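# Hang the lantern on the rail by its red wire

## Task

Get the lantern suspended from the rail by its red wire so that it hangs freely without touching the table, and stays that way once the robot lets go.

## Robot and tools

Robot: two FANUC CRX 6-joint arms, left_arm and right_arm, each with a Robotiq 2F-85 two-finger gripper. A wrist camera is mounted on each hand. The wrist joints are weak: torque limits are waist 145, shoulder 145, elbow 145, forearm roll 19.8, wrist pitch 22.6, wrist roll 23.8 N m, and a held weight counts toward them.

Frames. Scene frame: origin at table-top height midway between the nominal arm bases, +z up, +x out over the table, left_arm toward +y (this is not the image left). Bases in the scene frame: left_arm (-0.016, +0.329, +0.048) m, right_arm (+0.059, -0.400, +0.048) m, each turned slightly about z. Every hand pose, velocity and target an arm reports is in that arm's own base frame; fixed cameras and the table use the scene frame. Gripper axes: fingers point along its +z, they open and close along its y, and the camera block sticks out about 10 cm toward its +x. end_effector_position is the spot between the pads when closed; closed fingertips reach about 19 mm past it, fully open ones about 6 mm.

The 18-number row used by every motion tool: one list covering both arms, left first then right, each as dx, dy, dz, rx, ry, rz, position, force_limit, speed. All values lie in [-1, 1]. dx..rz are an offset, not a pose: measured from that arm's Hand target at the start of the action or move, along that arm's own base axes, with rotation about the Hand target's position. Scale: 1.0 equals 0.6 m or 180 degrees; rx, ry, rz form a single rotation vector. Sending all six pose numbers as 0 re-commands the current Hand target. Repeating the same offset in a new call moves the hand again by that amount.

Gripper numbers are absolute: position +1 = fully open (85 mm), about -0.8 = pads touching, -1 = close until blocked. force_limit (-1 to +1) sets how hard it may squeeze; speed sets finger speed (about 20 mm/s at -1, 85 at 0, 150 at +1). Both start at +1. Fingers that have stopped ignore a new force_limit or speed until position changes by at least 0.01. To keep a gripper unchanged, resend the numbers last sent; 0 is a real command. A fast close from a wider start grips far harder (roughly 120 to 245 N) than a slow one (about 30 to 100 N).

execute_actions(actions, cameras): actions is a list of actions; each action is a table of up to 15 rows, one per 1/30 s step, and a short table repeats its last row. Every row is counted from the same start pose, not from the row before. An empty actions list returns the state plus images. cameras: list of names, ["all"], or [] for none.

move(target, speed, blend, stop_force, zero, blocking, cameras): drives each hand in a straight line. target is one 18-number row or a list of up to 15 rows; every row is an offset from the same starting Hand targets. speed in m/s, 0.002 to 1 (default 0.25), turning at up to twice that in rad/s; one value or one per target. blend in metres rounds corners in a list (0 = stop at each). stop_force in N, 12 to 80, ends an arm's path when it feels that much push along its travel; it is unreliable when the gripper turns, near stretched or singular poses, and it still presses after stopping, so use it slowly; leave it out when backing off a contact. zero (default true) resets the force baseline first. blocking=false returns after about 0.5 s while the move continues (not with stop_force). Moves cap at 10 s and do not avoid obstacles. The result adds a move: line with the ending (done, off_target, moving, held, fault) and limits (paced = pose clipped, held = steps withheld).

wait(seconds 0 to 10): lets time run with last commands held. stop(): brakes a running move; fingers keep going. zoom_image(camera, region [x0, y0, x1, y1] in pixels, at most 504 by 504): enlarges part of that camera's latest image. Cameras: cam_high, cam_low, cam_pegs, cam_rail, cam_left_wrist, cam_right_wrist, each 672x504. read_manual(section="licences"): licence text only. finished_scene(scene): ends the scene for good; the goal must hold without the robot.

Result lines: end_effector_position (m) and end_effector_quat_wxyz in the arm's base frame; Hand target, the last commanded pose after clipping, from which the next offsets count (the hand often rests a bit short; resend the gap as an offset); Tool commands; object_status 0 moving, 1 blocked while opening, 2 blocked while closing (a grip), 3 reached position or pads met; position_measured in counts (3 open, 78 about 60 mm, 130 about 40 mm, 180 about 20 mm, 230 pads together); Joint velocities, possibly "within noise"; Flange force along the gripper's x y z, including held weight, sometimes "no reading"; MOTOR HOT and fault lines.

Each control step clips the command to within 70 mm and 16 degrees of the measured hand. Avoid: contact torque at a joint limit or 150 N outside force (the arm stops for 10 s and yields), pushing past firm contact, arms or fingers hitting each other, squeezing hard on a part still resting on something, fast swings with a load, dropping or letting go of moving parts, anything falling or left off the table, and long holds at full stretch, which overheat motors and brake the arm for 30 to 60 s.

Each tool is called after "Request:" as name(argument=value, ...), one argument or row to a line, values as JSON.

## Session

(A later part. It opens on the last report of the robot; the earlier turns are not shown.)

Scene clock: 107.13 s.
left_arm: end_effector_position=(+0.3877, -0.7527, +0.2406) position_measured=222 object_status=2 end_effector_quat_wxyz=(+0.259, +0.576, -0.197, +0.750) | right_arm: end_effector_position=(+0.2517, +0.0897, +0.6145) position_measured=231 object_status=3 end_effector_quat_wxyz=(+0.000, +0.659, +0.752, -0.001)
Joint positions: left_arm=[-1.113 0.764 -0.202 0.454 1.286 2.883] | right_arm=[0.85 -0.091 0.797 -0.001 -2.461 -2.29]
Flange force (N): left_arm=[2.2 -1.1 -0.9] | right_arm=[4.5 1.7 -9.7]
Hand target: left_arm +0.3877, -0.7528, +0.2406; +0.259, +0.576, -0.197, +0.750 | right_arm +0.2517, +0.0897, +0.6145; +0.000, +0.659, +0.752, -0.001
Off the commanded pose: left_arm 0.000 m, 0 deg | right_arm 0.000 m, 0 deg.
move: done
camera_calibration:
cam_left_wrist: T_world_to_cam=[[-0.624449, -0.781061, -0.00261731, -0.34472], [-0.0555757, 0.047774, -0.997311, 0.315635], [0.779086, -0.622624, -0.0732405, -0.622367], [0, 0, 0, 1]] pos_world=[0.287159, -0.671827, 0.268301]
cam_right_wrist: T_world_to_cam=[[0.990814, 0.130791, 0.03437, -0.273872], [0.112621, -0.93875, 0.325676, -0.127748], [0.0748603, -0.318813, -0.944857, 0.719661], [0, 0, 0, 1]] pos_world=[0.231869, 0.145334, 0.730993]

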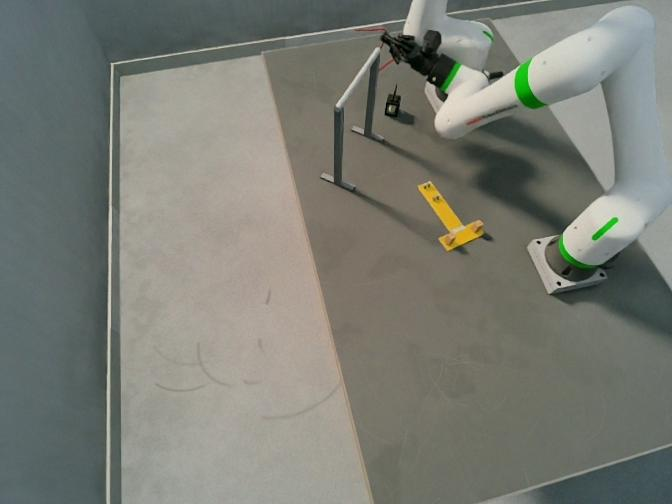

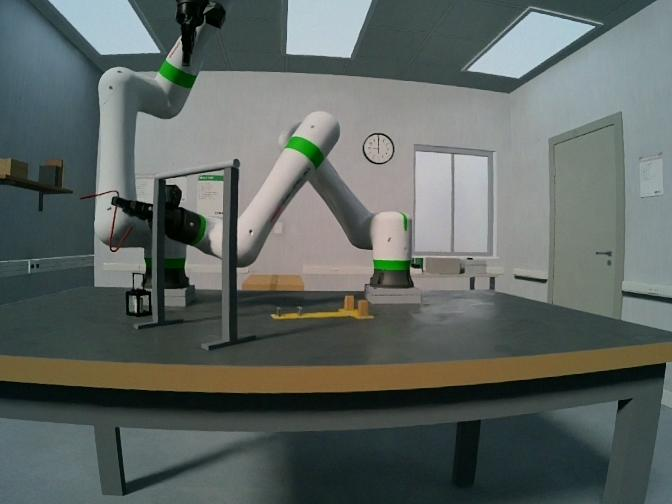

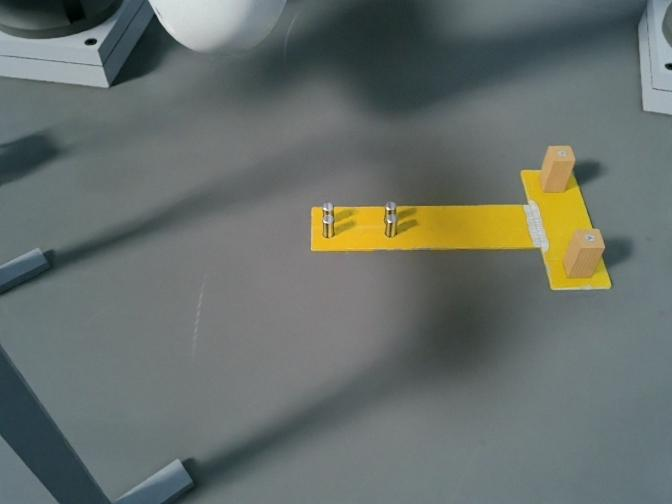

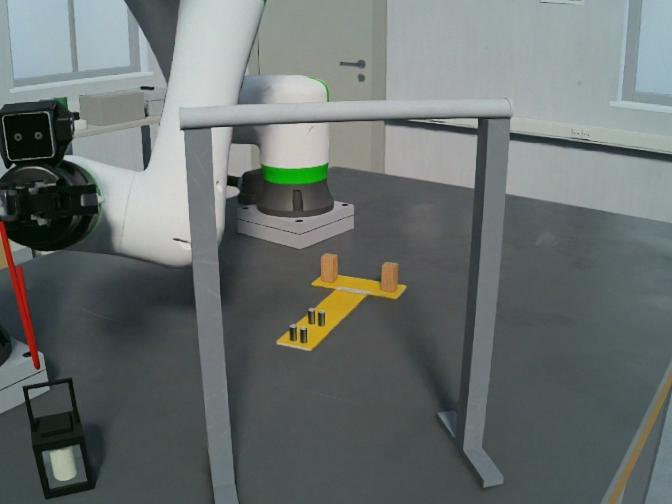

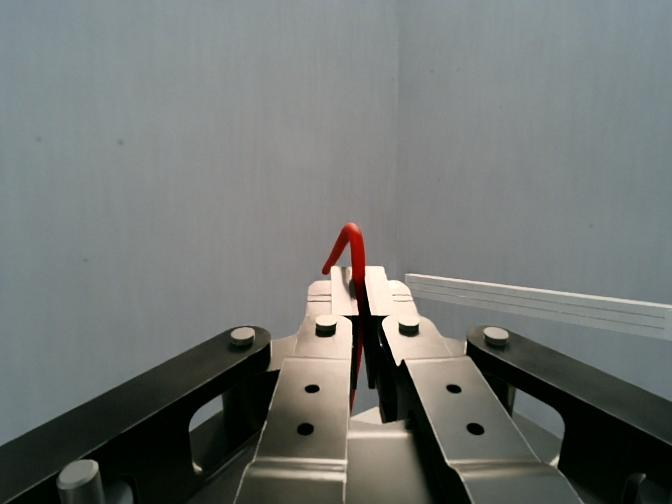

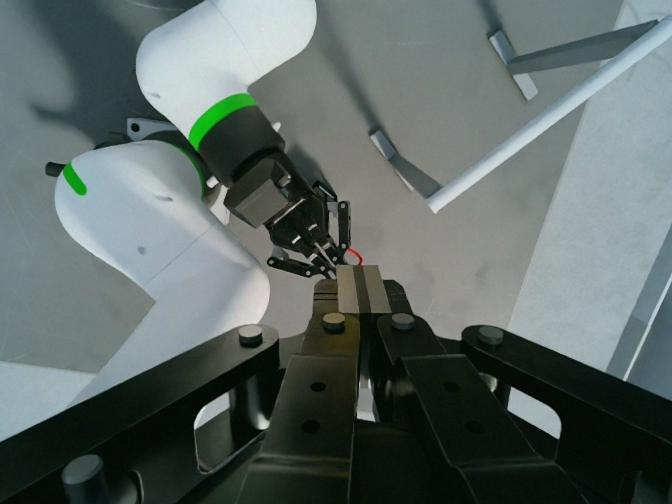

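Request:
zoom_image(
  camera="cam_low",
  region=[60, 170, 180, 330],
)

Request:
zoom_image(
  camera="cam_rail",
  region=[0, 200, 100, 430],
)

Request:
zoom_image(
  camera="cam_high",
  region=[340, 10, 440, 125],
)

Scaled by 3.150 from the camera's 672x504 image, which has a finer 960x720 frame.

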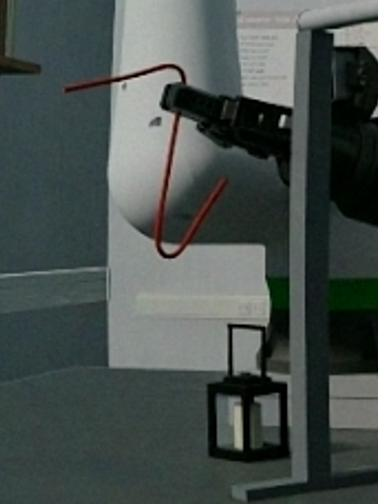

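Scaled by 2.191 from the camera's 672x504 image, which has a finer 960x720 frame.

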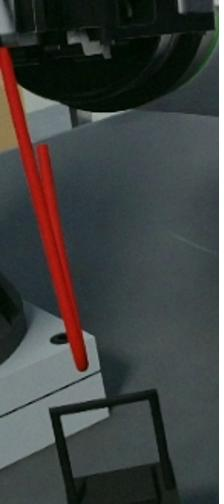

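Scaled by 4.383 from the camera's 672x504 image, which has a finer 960x720 frame.

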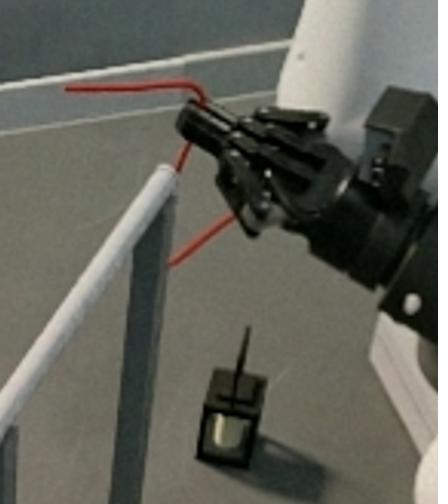

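Request:
move(
  target=[0,0,-0.13,0,0,0,-1,-0.6,-0.9,0,0,0,0,0,0,-1,-0.6,-0.8],
  speed=0.12,
  cameras=["cam_low","cam_rail","cam_high"],
)

Request:
zoom_image(
  camera="cam_low",
  region=[60, 210, 180, 330],
)

Request:
zoom_image(
  camera="cam_rail",
  region=[0, 300, 120, 504],
)

Request:
zoom_image(
  camera="cam_high",
  region=[350, 40, 440, 130],
)

Scene clock: 109.00 s.
left_arm: end_effector_position=(+0.3877, -0.7528, +0.1626) position_measured=222 object_status=2 end_effector_quat_wxyz=(+0.259, +0.576, -0.197, +0.750) | right_arm: end_effector_position=(+0.2517, +0.0897, +0.6145) position_measured=231 object_status=3 end_effector_quat_wxyz=(+0.000, +0.659, +0.752, -0.001)
Joint positions: left_arm=[-1.111 0.913 -0.17 0.441 1.391 2.936] | right_arm=[0.85 -0.091 0.797 -0.001 -2.461 -2.29]
Flange force (N): left_arm=[4.5 -1.5 -1.9] | right_arm=[4.8 1.5 -9.2]
Hand target: left_arm +0.3877, -0.7528, +0.1626; +0.259, +0.576, -0.197, +0.750 | right_arm +0.2517, +0.0897, +0.6145; +0.000, +0.659, +0.752, -0.001
Off the commanded pose: left_arm 0.000 m, 0 deg | right_arm 0.000 m, 0 deg.
move: done
Images, in order (width x height): cam_high 672x504, cam_low 672x504, cam_rail 672x504.

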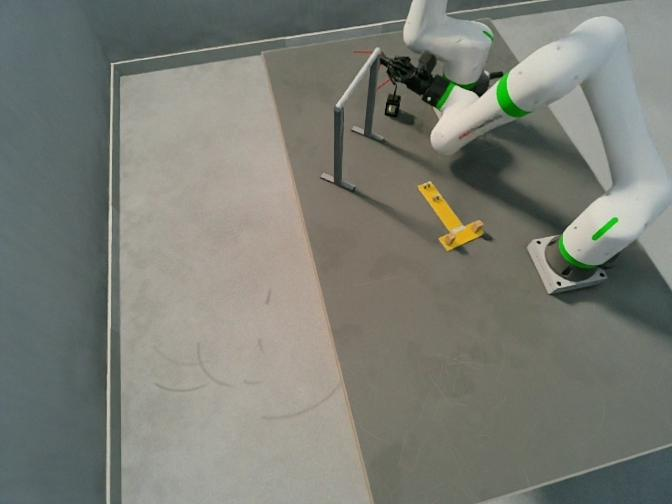

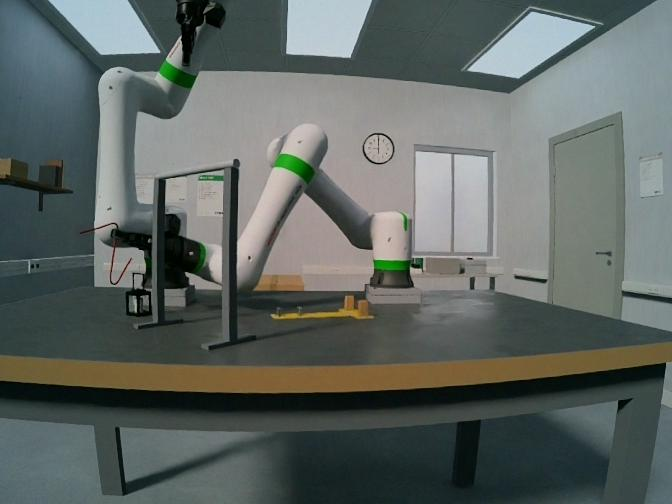

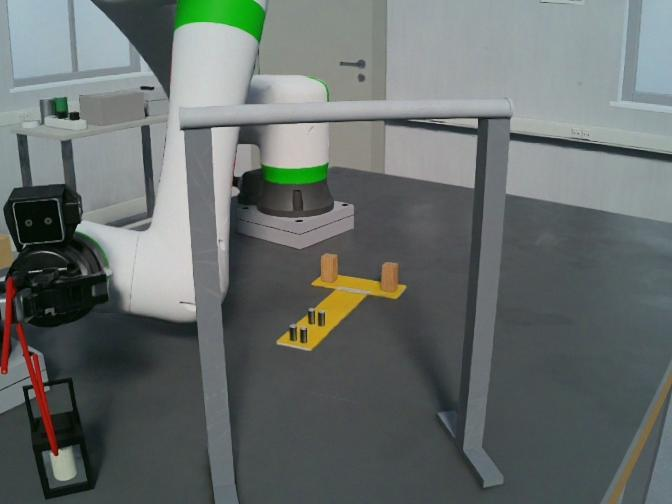

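Scaled by 4.200 from the camera's 672x504 image, which has a finer 960x720 frame.

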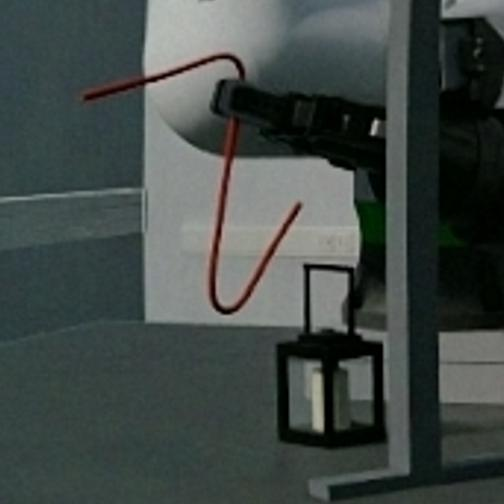

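Scaled by 2.471 from the camera's 672x504 image, which has a finer 960x720 frame.

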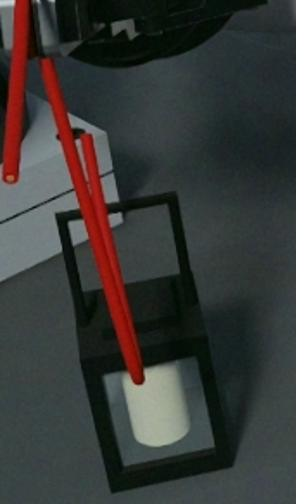

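Scaled by 5.600 from the camera's 672x504 image, which has a finer 960x720 frame.

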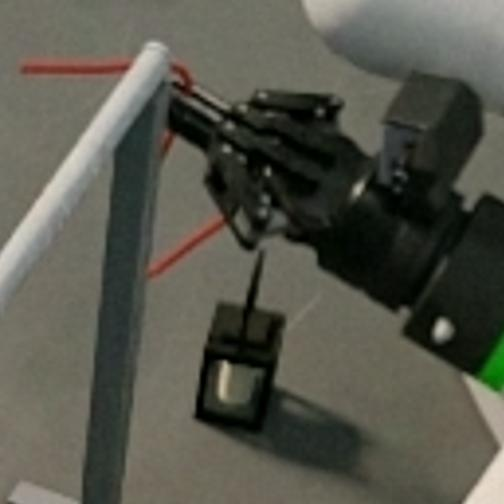

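Request:
move(
  target=[0,0,-0.0767,0,0,0,-1,-0.6,-0.9,0,0,0,0,0,0,-1,-0.6,-0.8],
  speed=0.08,
  cameras=["cam_low","cam_rail","cam_high"],
)

Request:
zoom_image(
  camera="cam_low",
  region=[60, 210, 180, 330],
)

Request:
zoom_image(
  camera="cam_rail",
  region=[0, 300, 120, 504],
)

Scene clock: 110.43 s.
left_arm: end_effector_position=(+0.3877, -0.7528, +0.1166) position_measured=222 object_status=2 end_effector_quat_wxyz=(+0.259, +0.576, -0.197, +0.750) | right_arm: end_effector_position=(+0.2517, +0.0897, +0.6145) position_measured=231 object_status=3 end_effector_quat_wxyz=(+0.000, +0.659, +0.752, -0.001)
Joint positions: left_arm=[-1.111 1.007 -0.136 0.437 1.445 2.961] | right_arm=[0.85 -0.091 0.797 -0.001 -2.461 -2.29]
Flange force (N): left_arm=[3.4 -1.1 -0.6] | right_arm=[4.7 1.7 -9.4]
Hand target: left_arm +0.3877, -0.7528, +0.1165; +0.259, +0.576, -0.197, +0.750 | right_arm +0.2517, +0.0897, +0.6145; +0.000, +0.659, +0.752, -0.001
Off the commanded pose: left_arm 0.000 m, 0 deg | right_arm 0.000 m, 0 deg.
move: done
Images, in order (width x height): cam_high 672x504, cam_low 672x504, cam_rail 672x504.

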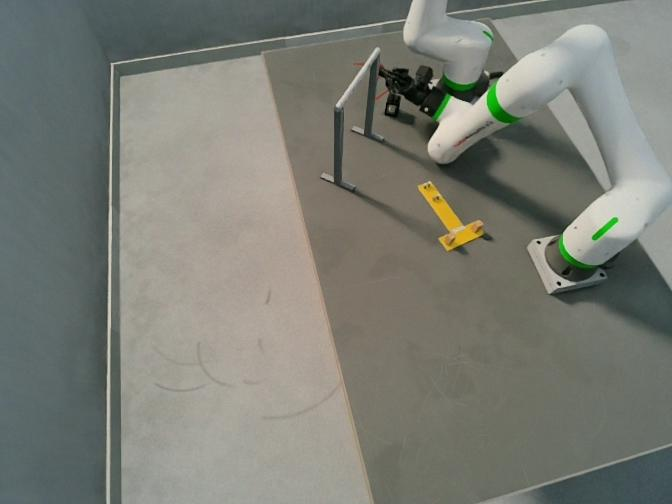

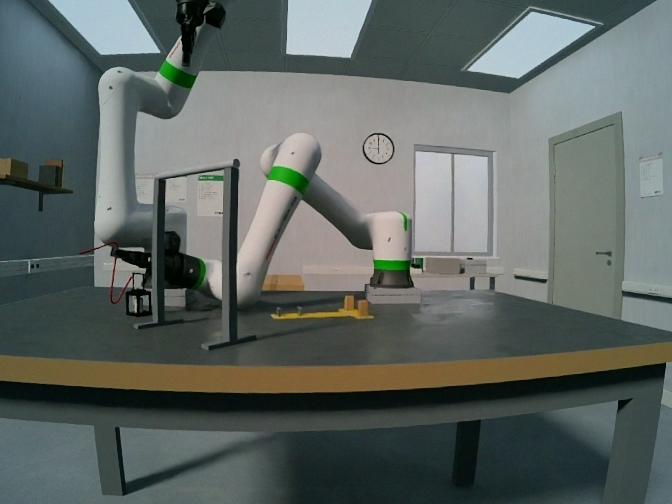

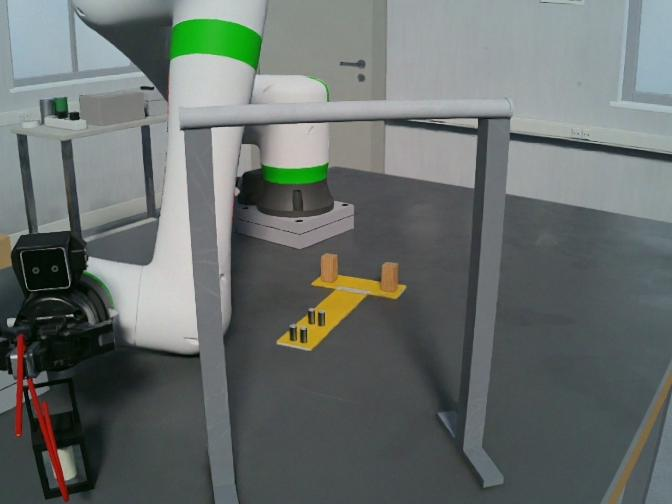

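Scaled by 4.200 from the camera's 672x504 image, which has a finer 960x720 frame.

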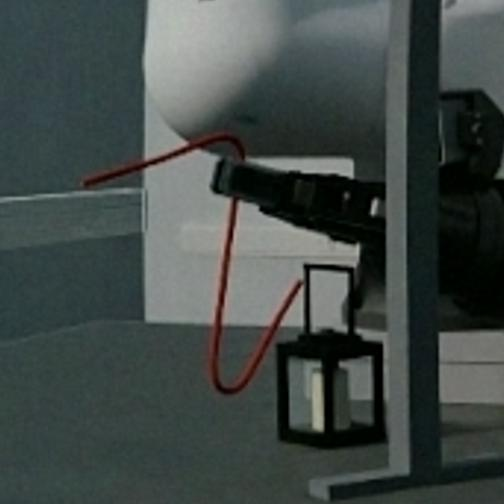

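Scaled by 2.471 from the camera's 672x504 image, which has a finer 960x720 frame.

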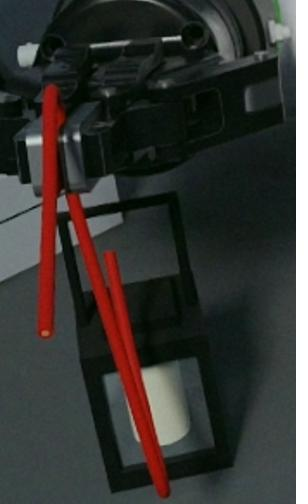

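Request:
move(
  target=[-0.0585,0.0457,0,0,0,0,-1,-0.6,-0.9,0,0,0,0,0,0,-1,-0.6,-0.8],
  speed=0.06,
  cameras=["cam_low","cam_rail","cam_high"],
)

Request:
zoom_image(
  camera="cam_low",
  region=[60, 210, 180, 330],
)

Request:
zoom_image(
  camera="cam_rail",
  region=[0, 300, 120, 504],
)

Request:
zoom_image(
  camera="cam_high",
  region=[350, 40, 440, 130],
)

Scene clock: 111.77 s.
left_arm: end_effector_position=(+0.3526, -0.7253, +0.1165) position_measured=222 object_status=2 end_effector_quat_wxyz=(+0.259, +0.576, -0.197, +0.750) | right_arm: end_effector_position=(+0.2517, +0.0897, +0.6145) position_measured=231 object_status=3 end_effector_quat_wxyz=(+0.000, +0.659, +0.752, -0.001)
Joint positions: left_arm=[-1.15 0.963 -0.257 0.471 1.521 2.982] | right_arm=[0.85 -0.091 0.797 -0.001 -2.461 -2.29]
Flange force (N): left_arm=[3.5 -0.8 0.3] | right_arm=[4.2 1.4 -8.1]
Hand target: left_arm +0.3526, -0.7253, +0.1165; +0.259, +0.576, -0.197, +0.750 | right_arm +0.2517, +0.0897, +0.6145; +0.000, +0.659, +0.752, -0.001
Off the commanded pose: left_arm 0.000 m, 0 deg | right_arm 0.000 m, 0 deg.
move: done
Images, in order (width x height): cam_high 672x504, cam_low 672x504, cam_rail 672x504.

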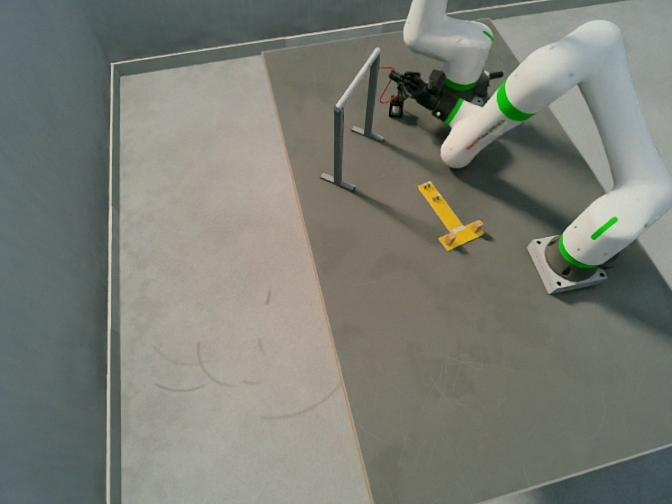

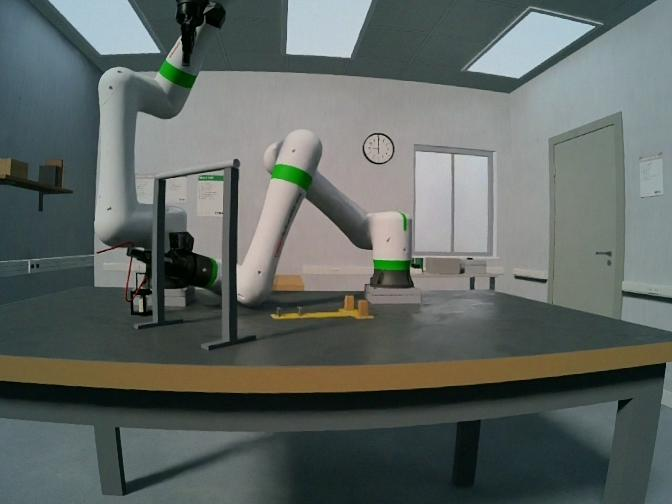

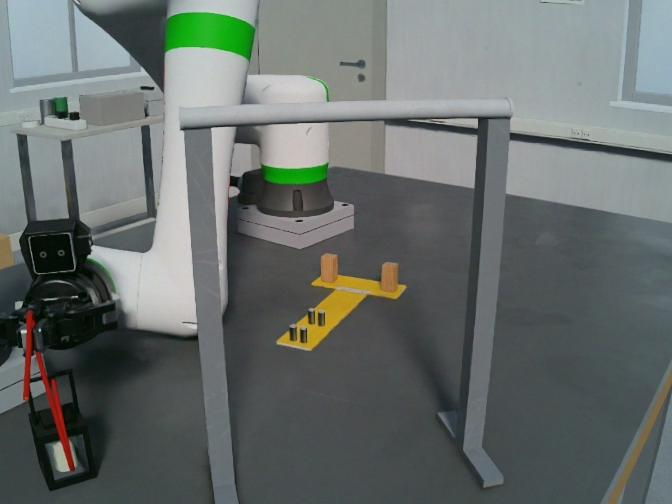

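Scaled by 4.200 from the camera's 672x504 image, which has a finer 960x720 frame.

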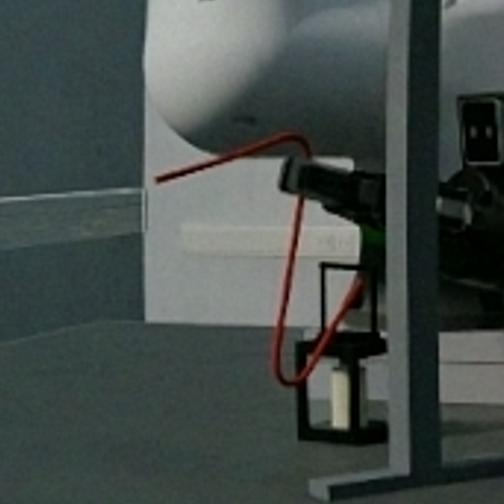

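Scaled by 2.471 from the camera's 672x504 image, which has a finer 960x720 frame.

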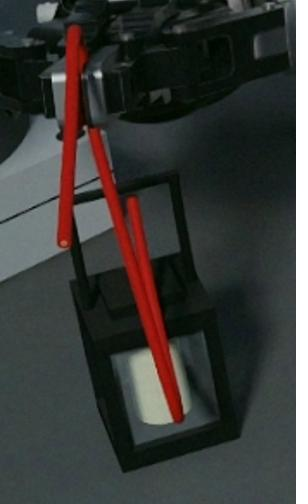

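Scaled by 5.600 from the camera's 672x504 image, which has a finer 960x720 frame.

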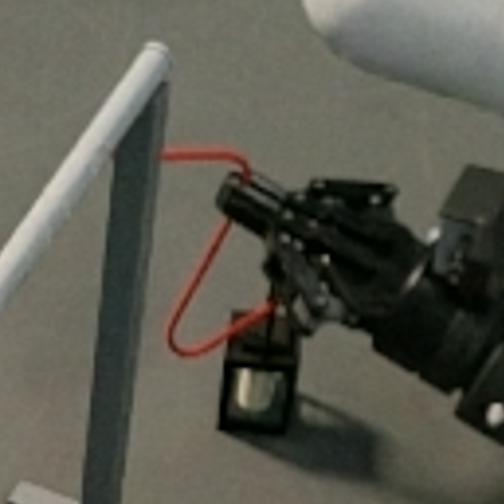

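Request:
move(
  target=[-0.0235,0.0183,0.018,0,0,0,-1,-0.6,-0.9,0,0,0,0,0,0,-1,-0.6,-0.8],
  speed=0.04,
  cameras=["cam_low","cam_rail","cam_high"],
)

Request:
zoom_image(
  camera="cam_low",
  region=[60, 210, 180, 330],
)

Request:
zoom_image(
  camera="cam_rail",
  region=[0, 300, 120, 504],
)

Request:
zoom_image(
  camera="cam_high",
  region=[350, 40, 440, 130],
)

Scene clock: 112.83 s.
left_arm: end_effector_position=(+0.3385, -0.7144, +0.1273) position_measured=222 object_status=2 end_effector_quat_wxyz=(+0.259, +0.576, -0.197, +0.750) | right_arm: end_effector_position=(+0.2517, +0.0897, +0.6145) position_measured=231 object_status=3 end_effector_quat_wxyz=(+0.000, +0.659, +0.752, -0.001)
Joint positions: left_arm=[-1.168 0.923 -0.312 0.488 1.537 2.983] | right_arm=[0.85 -0.091 0.797 -0.001 -2.461 -2.29]
Flange force (N): left_arm=[2.7 -0.7 0.5] | right_arm=[4.9 0.7 -8.5]
Hand target: left_arm +0.3385, -0.7144, +0.1273; +0.259, +0.576, -0.197, +0.750 | right_arm +0.2517, +0.0897, +0.6145; +0.000, +0.659, +0.752, -0.001
Off the commanded pose: left_arm 0.000 m, 0 deg | right_arm 0.000 m, 0 deg.
move: done
Images, in order (width x height): cam_high 672x504, cam_low 672x504, cam_rail 672x504.

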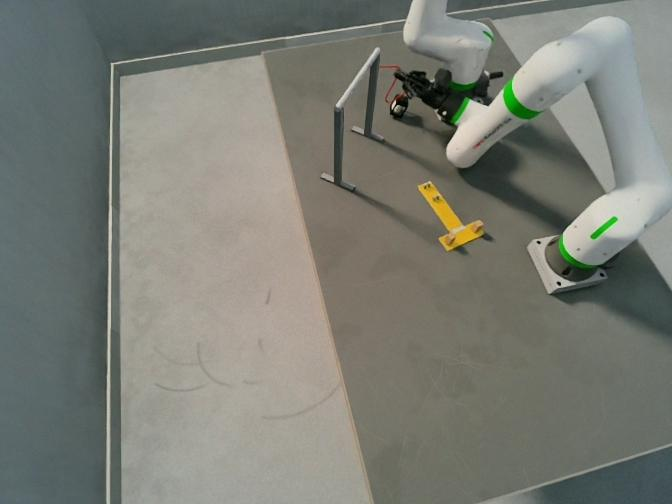

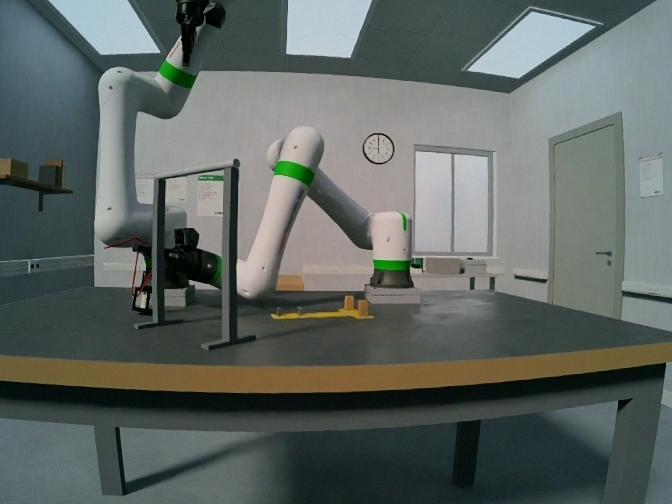

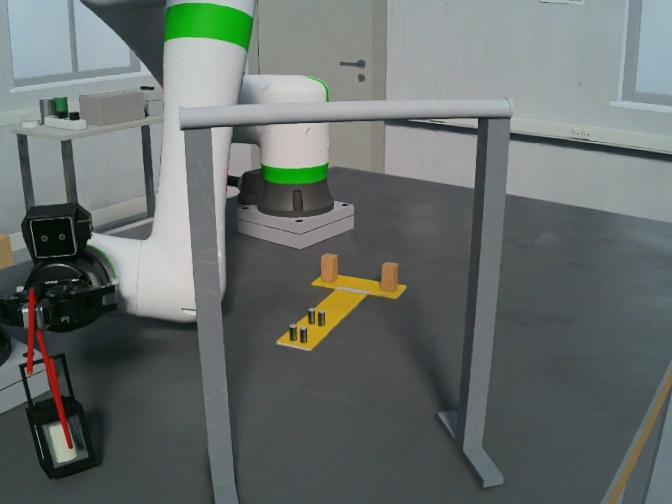

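Scaled by 4.200 from the camera's 672x504 image, which has a finer 960x720 frame.

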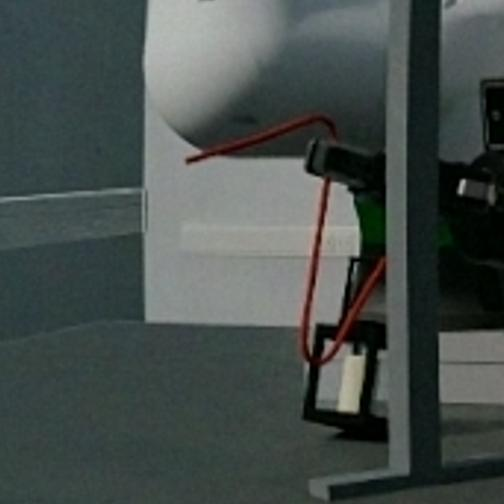

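Scaled by 2.471 from the camera's 672x504 image, which has a finer 960x720 frame.

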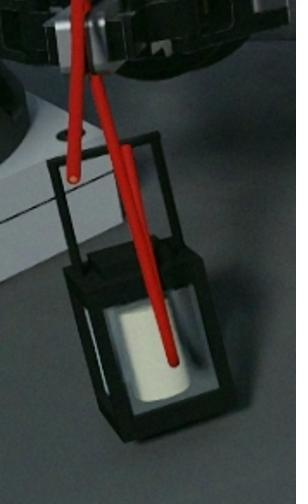

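Scaled by 5.600 from the camera's 672x504 image, which has a finer 960x720 frame.

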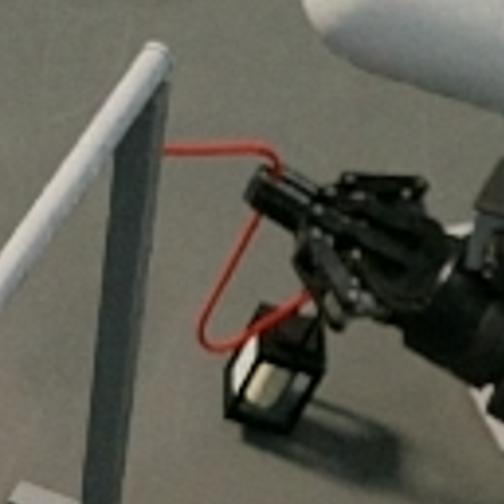

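Request:
move(
  target=[0,0,0.02,0,0,0,-1,-0.6,-0.9,0,0,0,0,0,0,-1,-0.6,-0.8],
  speed=0.03,
  cameras=["cam_low","cam_rail","cam_high"],
)

Request:
zoom_image(
  camera="cam_low",
  region=[60, 210, 180, 330],
)

Request:
zoom_image(
  camera="cam_rail",
  region=[0, 300, 120, 504],
)

Request:
zoom_image(
  camera="cam_high",
  region=[350, 40, 440, 130],
)

Scene clock: 113.90 s.
left_arm: end_effector_position=(+0.3385, -0.7144, +0.1393) position_measured=222 object_status=2 end_effector_quat_wxyz=(+0.259, +0.576, -0.197, +0.750) | right_arm: end_effector_position=(+0.2517, +0.0897, +0.6145) position_measured=231 object_status=3 end_effector_quat_wxyz=(+0.000, +0.659, +0.752, -0.001)
Joint positions: left_arm=[-1.168 0.897 -0.322 0.489 1.522 2.975] | right_arm=[0.85 -0.091 0.797 -0.001 -2.461 -2.29]
Flange force (N): left_arm=[3.2 -1.1 0.0] | right_arm=[4.4 1.3 -8.9]
Hand target: left_arm +0.3385, -0.7144, +0.1393; +0.259, +0.576, -0.197, +0.750 | right_arm +0.2517, +0.0897, +0.6145; +0.000, +0.659, +0.752, -0.001
Off the commanded pose: left_arm 0.000 m, 0 deg | right_arm 0.000 m, 0 deg.
move: done
Images, in order (width x height): cam_high 672x504, cam_low 672x504, cam_rail 672x504.

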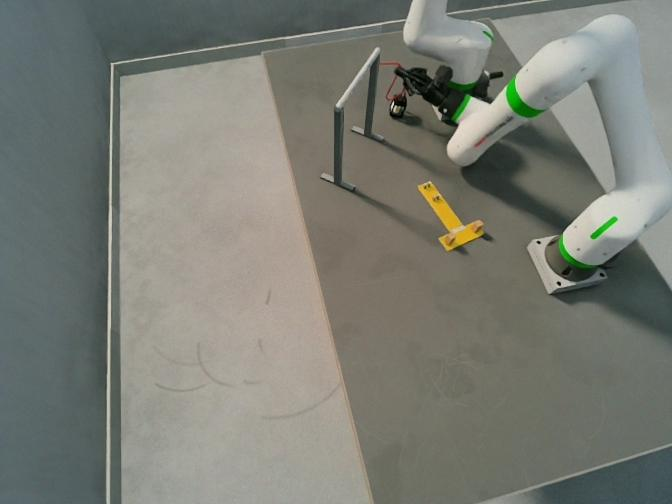

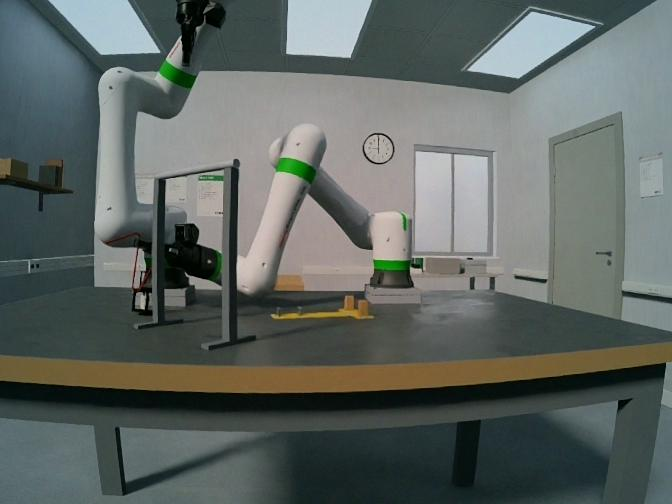

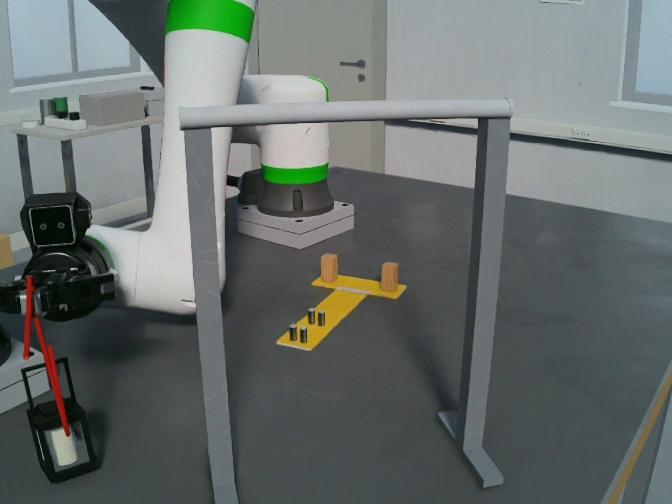

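Scaled by 4.200 from the camera's 672x504 image, which has a finer 960x720 frame.

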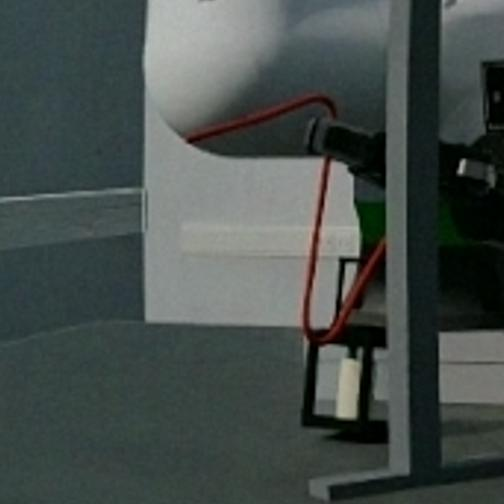

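Scaled by 2.471 from the camera's 672x504 image, which has a finer 960x720 frame.

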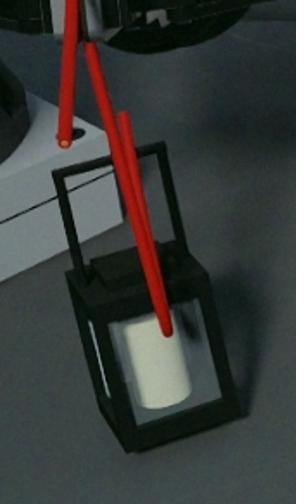

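Scaled by 5.600 from the camera's 672x504 image, which has a finer 960x720 frame.

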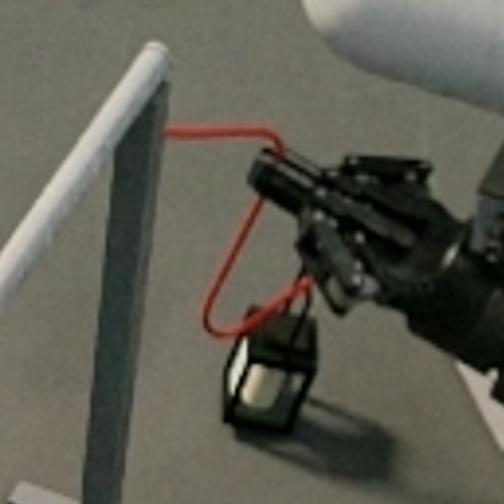

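Request:
move(
  target=[0.06,-0.0468,0,0,0,0,-1,-0.6,-0.9,0,0,0,0,0,0,-1,-0.6,-0.8],
  speed=0.06,
  cameras=["cam_low","cam_rail","cam_high","cam_right_wrist"],
)

Request:
zoom_image(
  camera="cam_low",
  region=[60, 210, 180, 330],
)

Request:
zoom_image(
  camera="cam_rail",
  region=[0, 300, 120, 504],
)

Request:
zoom_image(
  camera="cam_high",
  region=[350, 40, 440, 130],
)

Scene clock: 115.40 s.
left_arm: end_effector_position=(+0.3744, -0.7424, +0.1393) position_measured=222 object_status=2 end_effector_quat_wxyz=(+0.259, +0.576, -0.197, +0.750) | right_arm: end_effector_position=(+0.2517, +0.0897, +0.6145) position_measured=231 object_status=3 end_effector_quat_wxyz=(+0.000, +0.659, +0.752, -0.001)
Joint positions: left_arm=[-1.125 0.942 -0.201 0.45 1.448 2.956] | right_arm=[0.85 -0.091 0.797 -0.001 -2.461 -2.29]
Flange force (N): left_arm=[3.3 -0.8 -0.6] | right_arm=[4.6 1.5 -8.3]
Hand target: left_arm +0.3745, -0.7424, +0.1393; +0.259, +0.576, -0.197, +0.750 | right_arm +0.2517, +0.0897, +0.6145; +0.000, +0.659, +0.752, -0.001
Off the commanded pose: left_arm 0.000 m, 0 deg | right_arm 0.000 m, 0 deg.
move: done
camera_calibration:
cam_right_wrist: T_world_to_cam=[[0.990814, 0.130791, 0.03437, -0.273872], [0.112621, -0.93875, 0.325676, -0.127748], [0.0748603, -0.318813, -0.944857, 0.719661], [0, 0, 0, 1]] pos_world=[0.231869, 0.145334, 0.730993]
Images, in order (width x height): cam_high 672x504, cam_low 672x504, cam_rail 672x504, cam_right_wrist 672x504.

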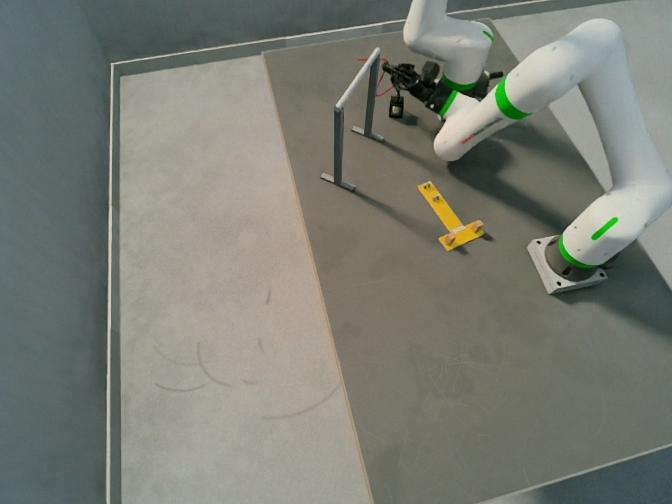

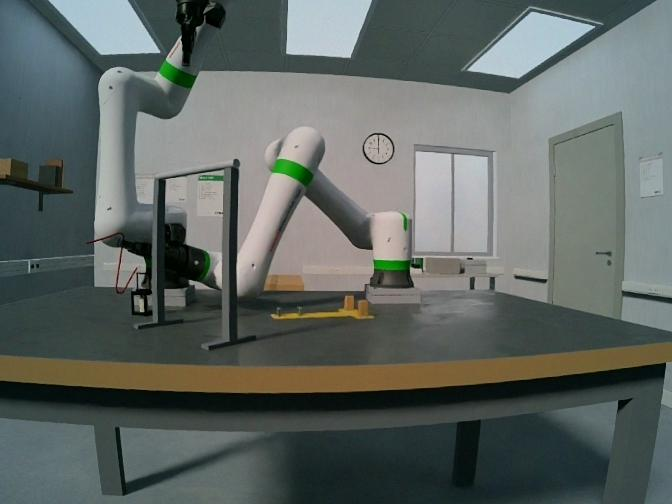

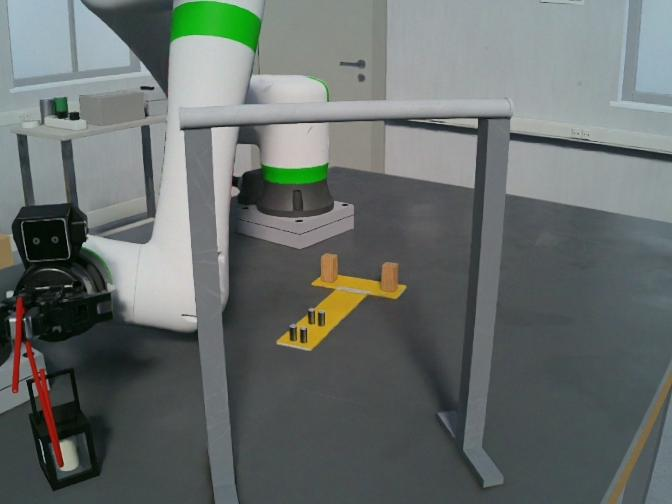

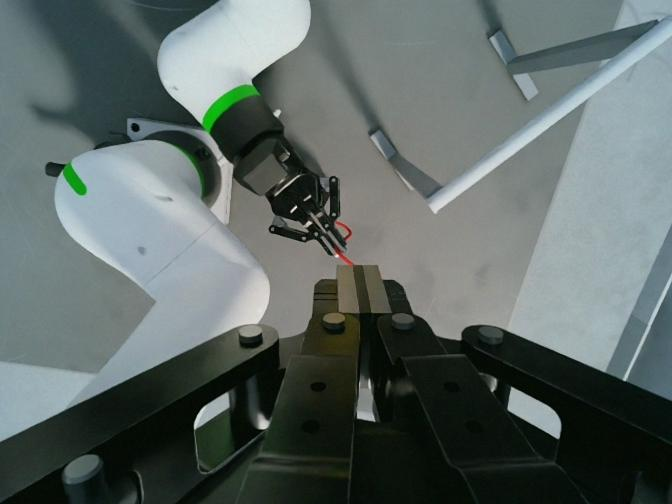

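Scaled by 4.200 from the camera's 672x504 image, which has a finer 960x720 frame.

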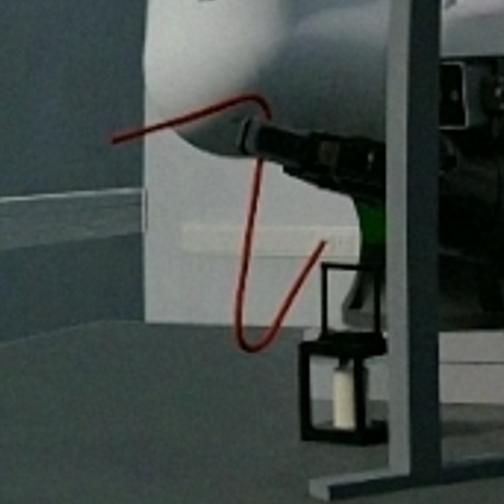

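Scaled by 2.471 from the camera's 672x504 image, which has a finer 960x720 frame.

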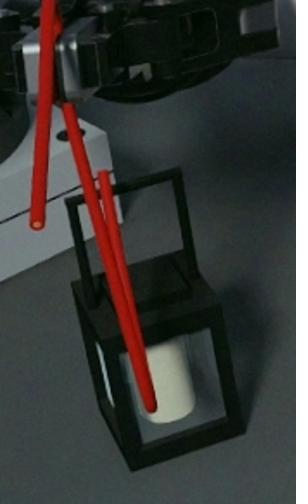

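Scaled by 5.600 from the camera's 672x504 image, which has a finer 960x720 frame.

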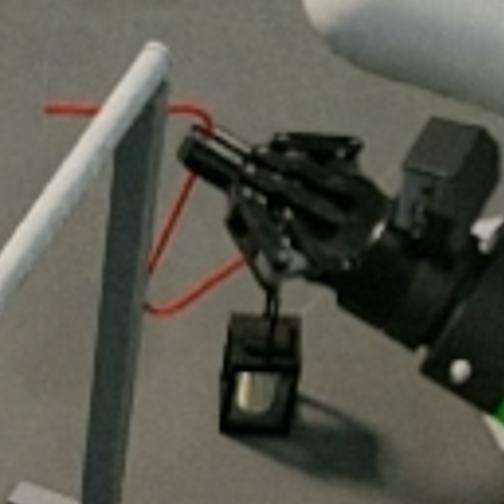

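Request:
move(
  target=[
    [0.01,-0.008,0.04,-0.0308,-0.0394,0,-1,-0.6,-0.9,0,0,0,0,0,0,-1,-0.6,-0.8],
    [-0.0233,0.0268,0.025,-0.0308,-0.0394,0,-1,-0.6,-0.9,0,0,0,0,0,0,-1,-0.6,-0.8],
  ],
  speed=0.08,
  cameras=["cam_low","cam_rail","cam_high"],
)

Request:
zoom_image(
  camera="cam_low",
  region=[60, 210, 180, 330],
)

Request:
zoom_image(
  camera="cam_rail",
  region=[0, 300, 120, 504],
)

Request:
zoom_image(
  camera="cam_high",
  region=[350, 40, 440, 130],
)

Scene clock: 118.53 s.
left_arm: end_effector_position=(+0.3605, -0.7264, +0.1549) position_measured=222 object_status=2 end_effector_quat_wxyz=(+0.274, +0.515, -0.176, +0.793) | right_arm: end_effector_position=(+0.2517, +0.0897, +0.6145) position_measured=231 object_status=3 end_effector_quat_wxyz=(+0.000, +0.659, +0.752, -0.001)
Joint positions: left_arm=[-1.119 1 -0.186 0.416 1.641 2.978] | right_arm=[0.85 -0.091 0.797 -0.001 -2.461 -2.29]
Flange force (N): left_arm=[82.7 2.4 86.8] | right_arm=[4.1 1.8 -8.6]
Hand target: left_arm +0.3605, -0.7264, +0.1543; +0.273, +0.515, -0.176, +0.793 | right_arm +0.2517, +0.0897, +0.6145; +0.000, +0.659, +0.752, -0.001
Off the commanded pose: left_arm 0.001 m, 0 deg | right_arm 0.000 m, 0 deg.
move: done
Images, in order (width x height): cam_high 672x504, cam_low 672x504, cam_rail 672x504.

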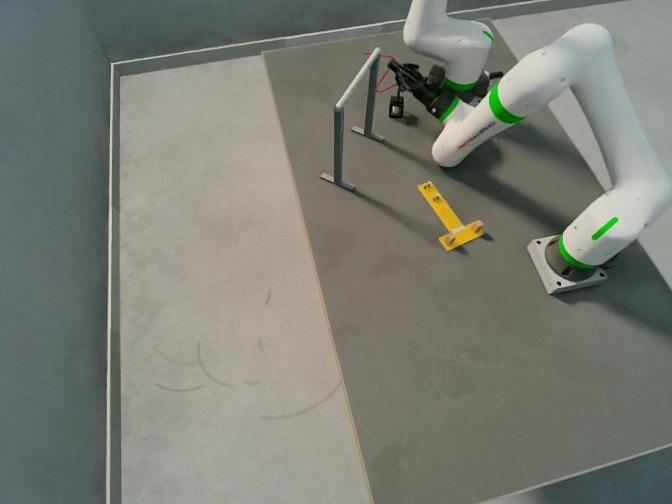

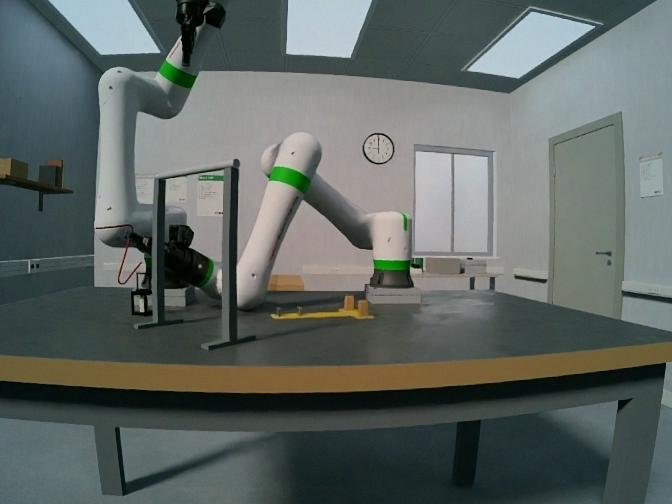

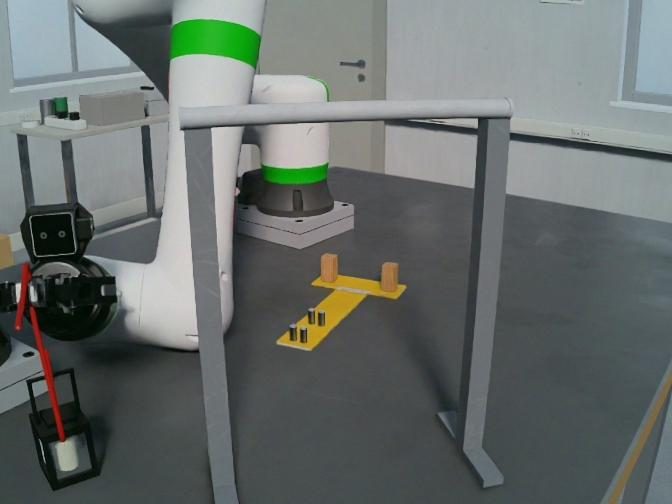

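Scaled by 4.200 from the camera's 672x504 image, which has a finer 960x720 frame.

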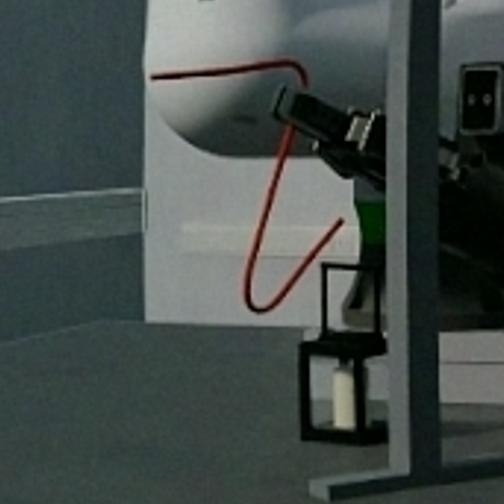

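Scaled by 2.471 from the camera's 672x504 image, which has a finer 960x720 frame.

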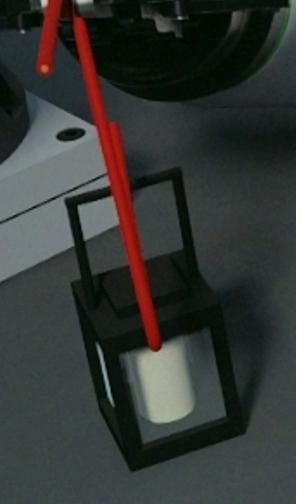

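Scaled by 5.600 from the camera's 672x504 image, which has a finer 960x720 frame.

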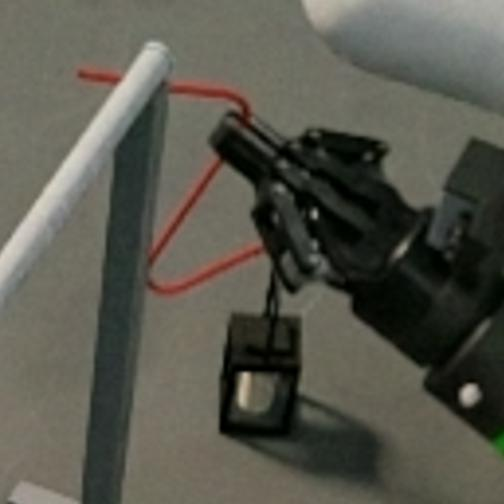

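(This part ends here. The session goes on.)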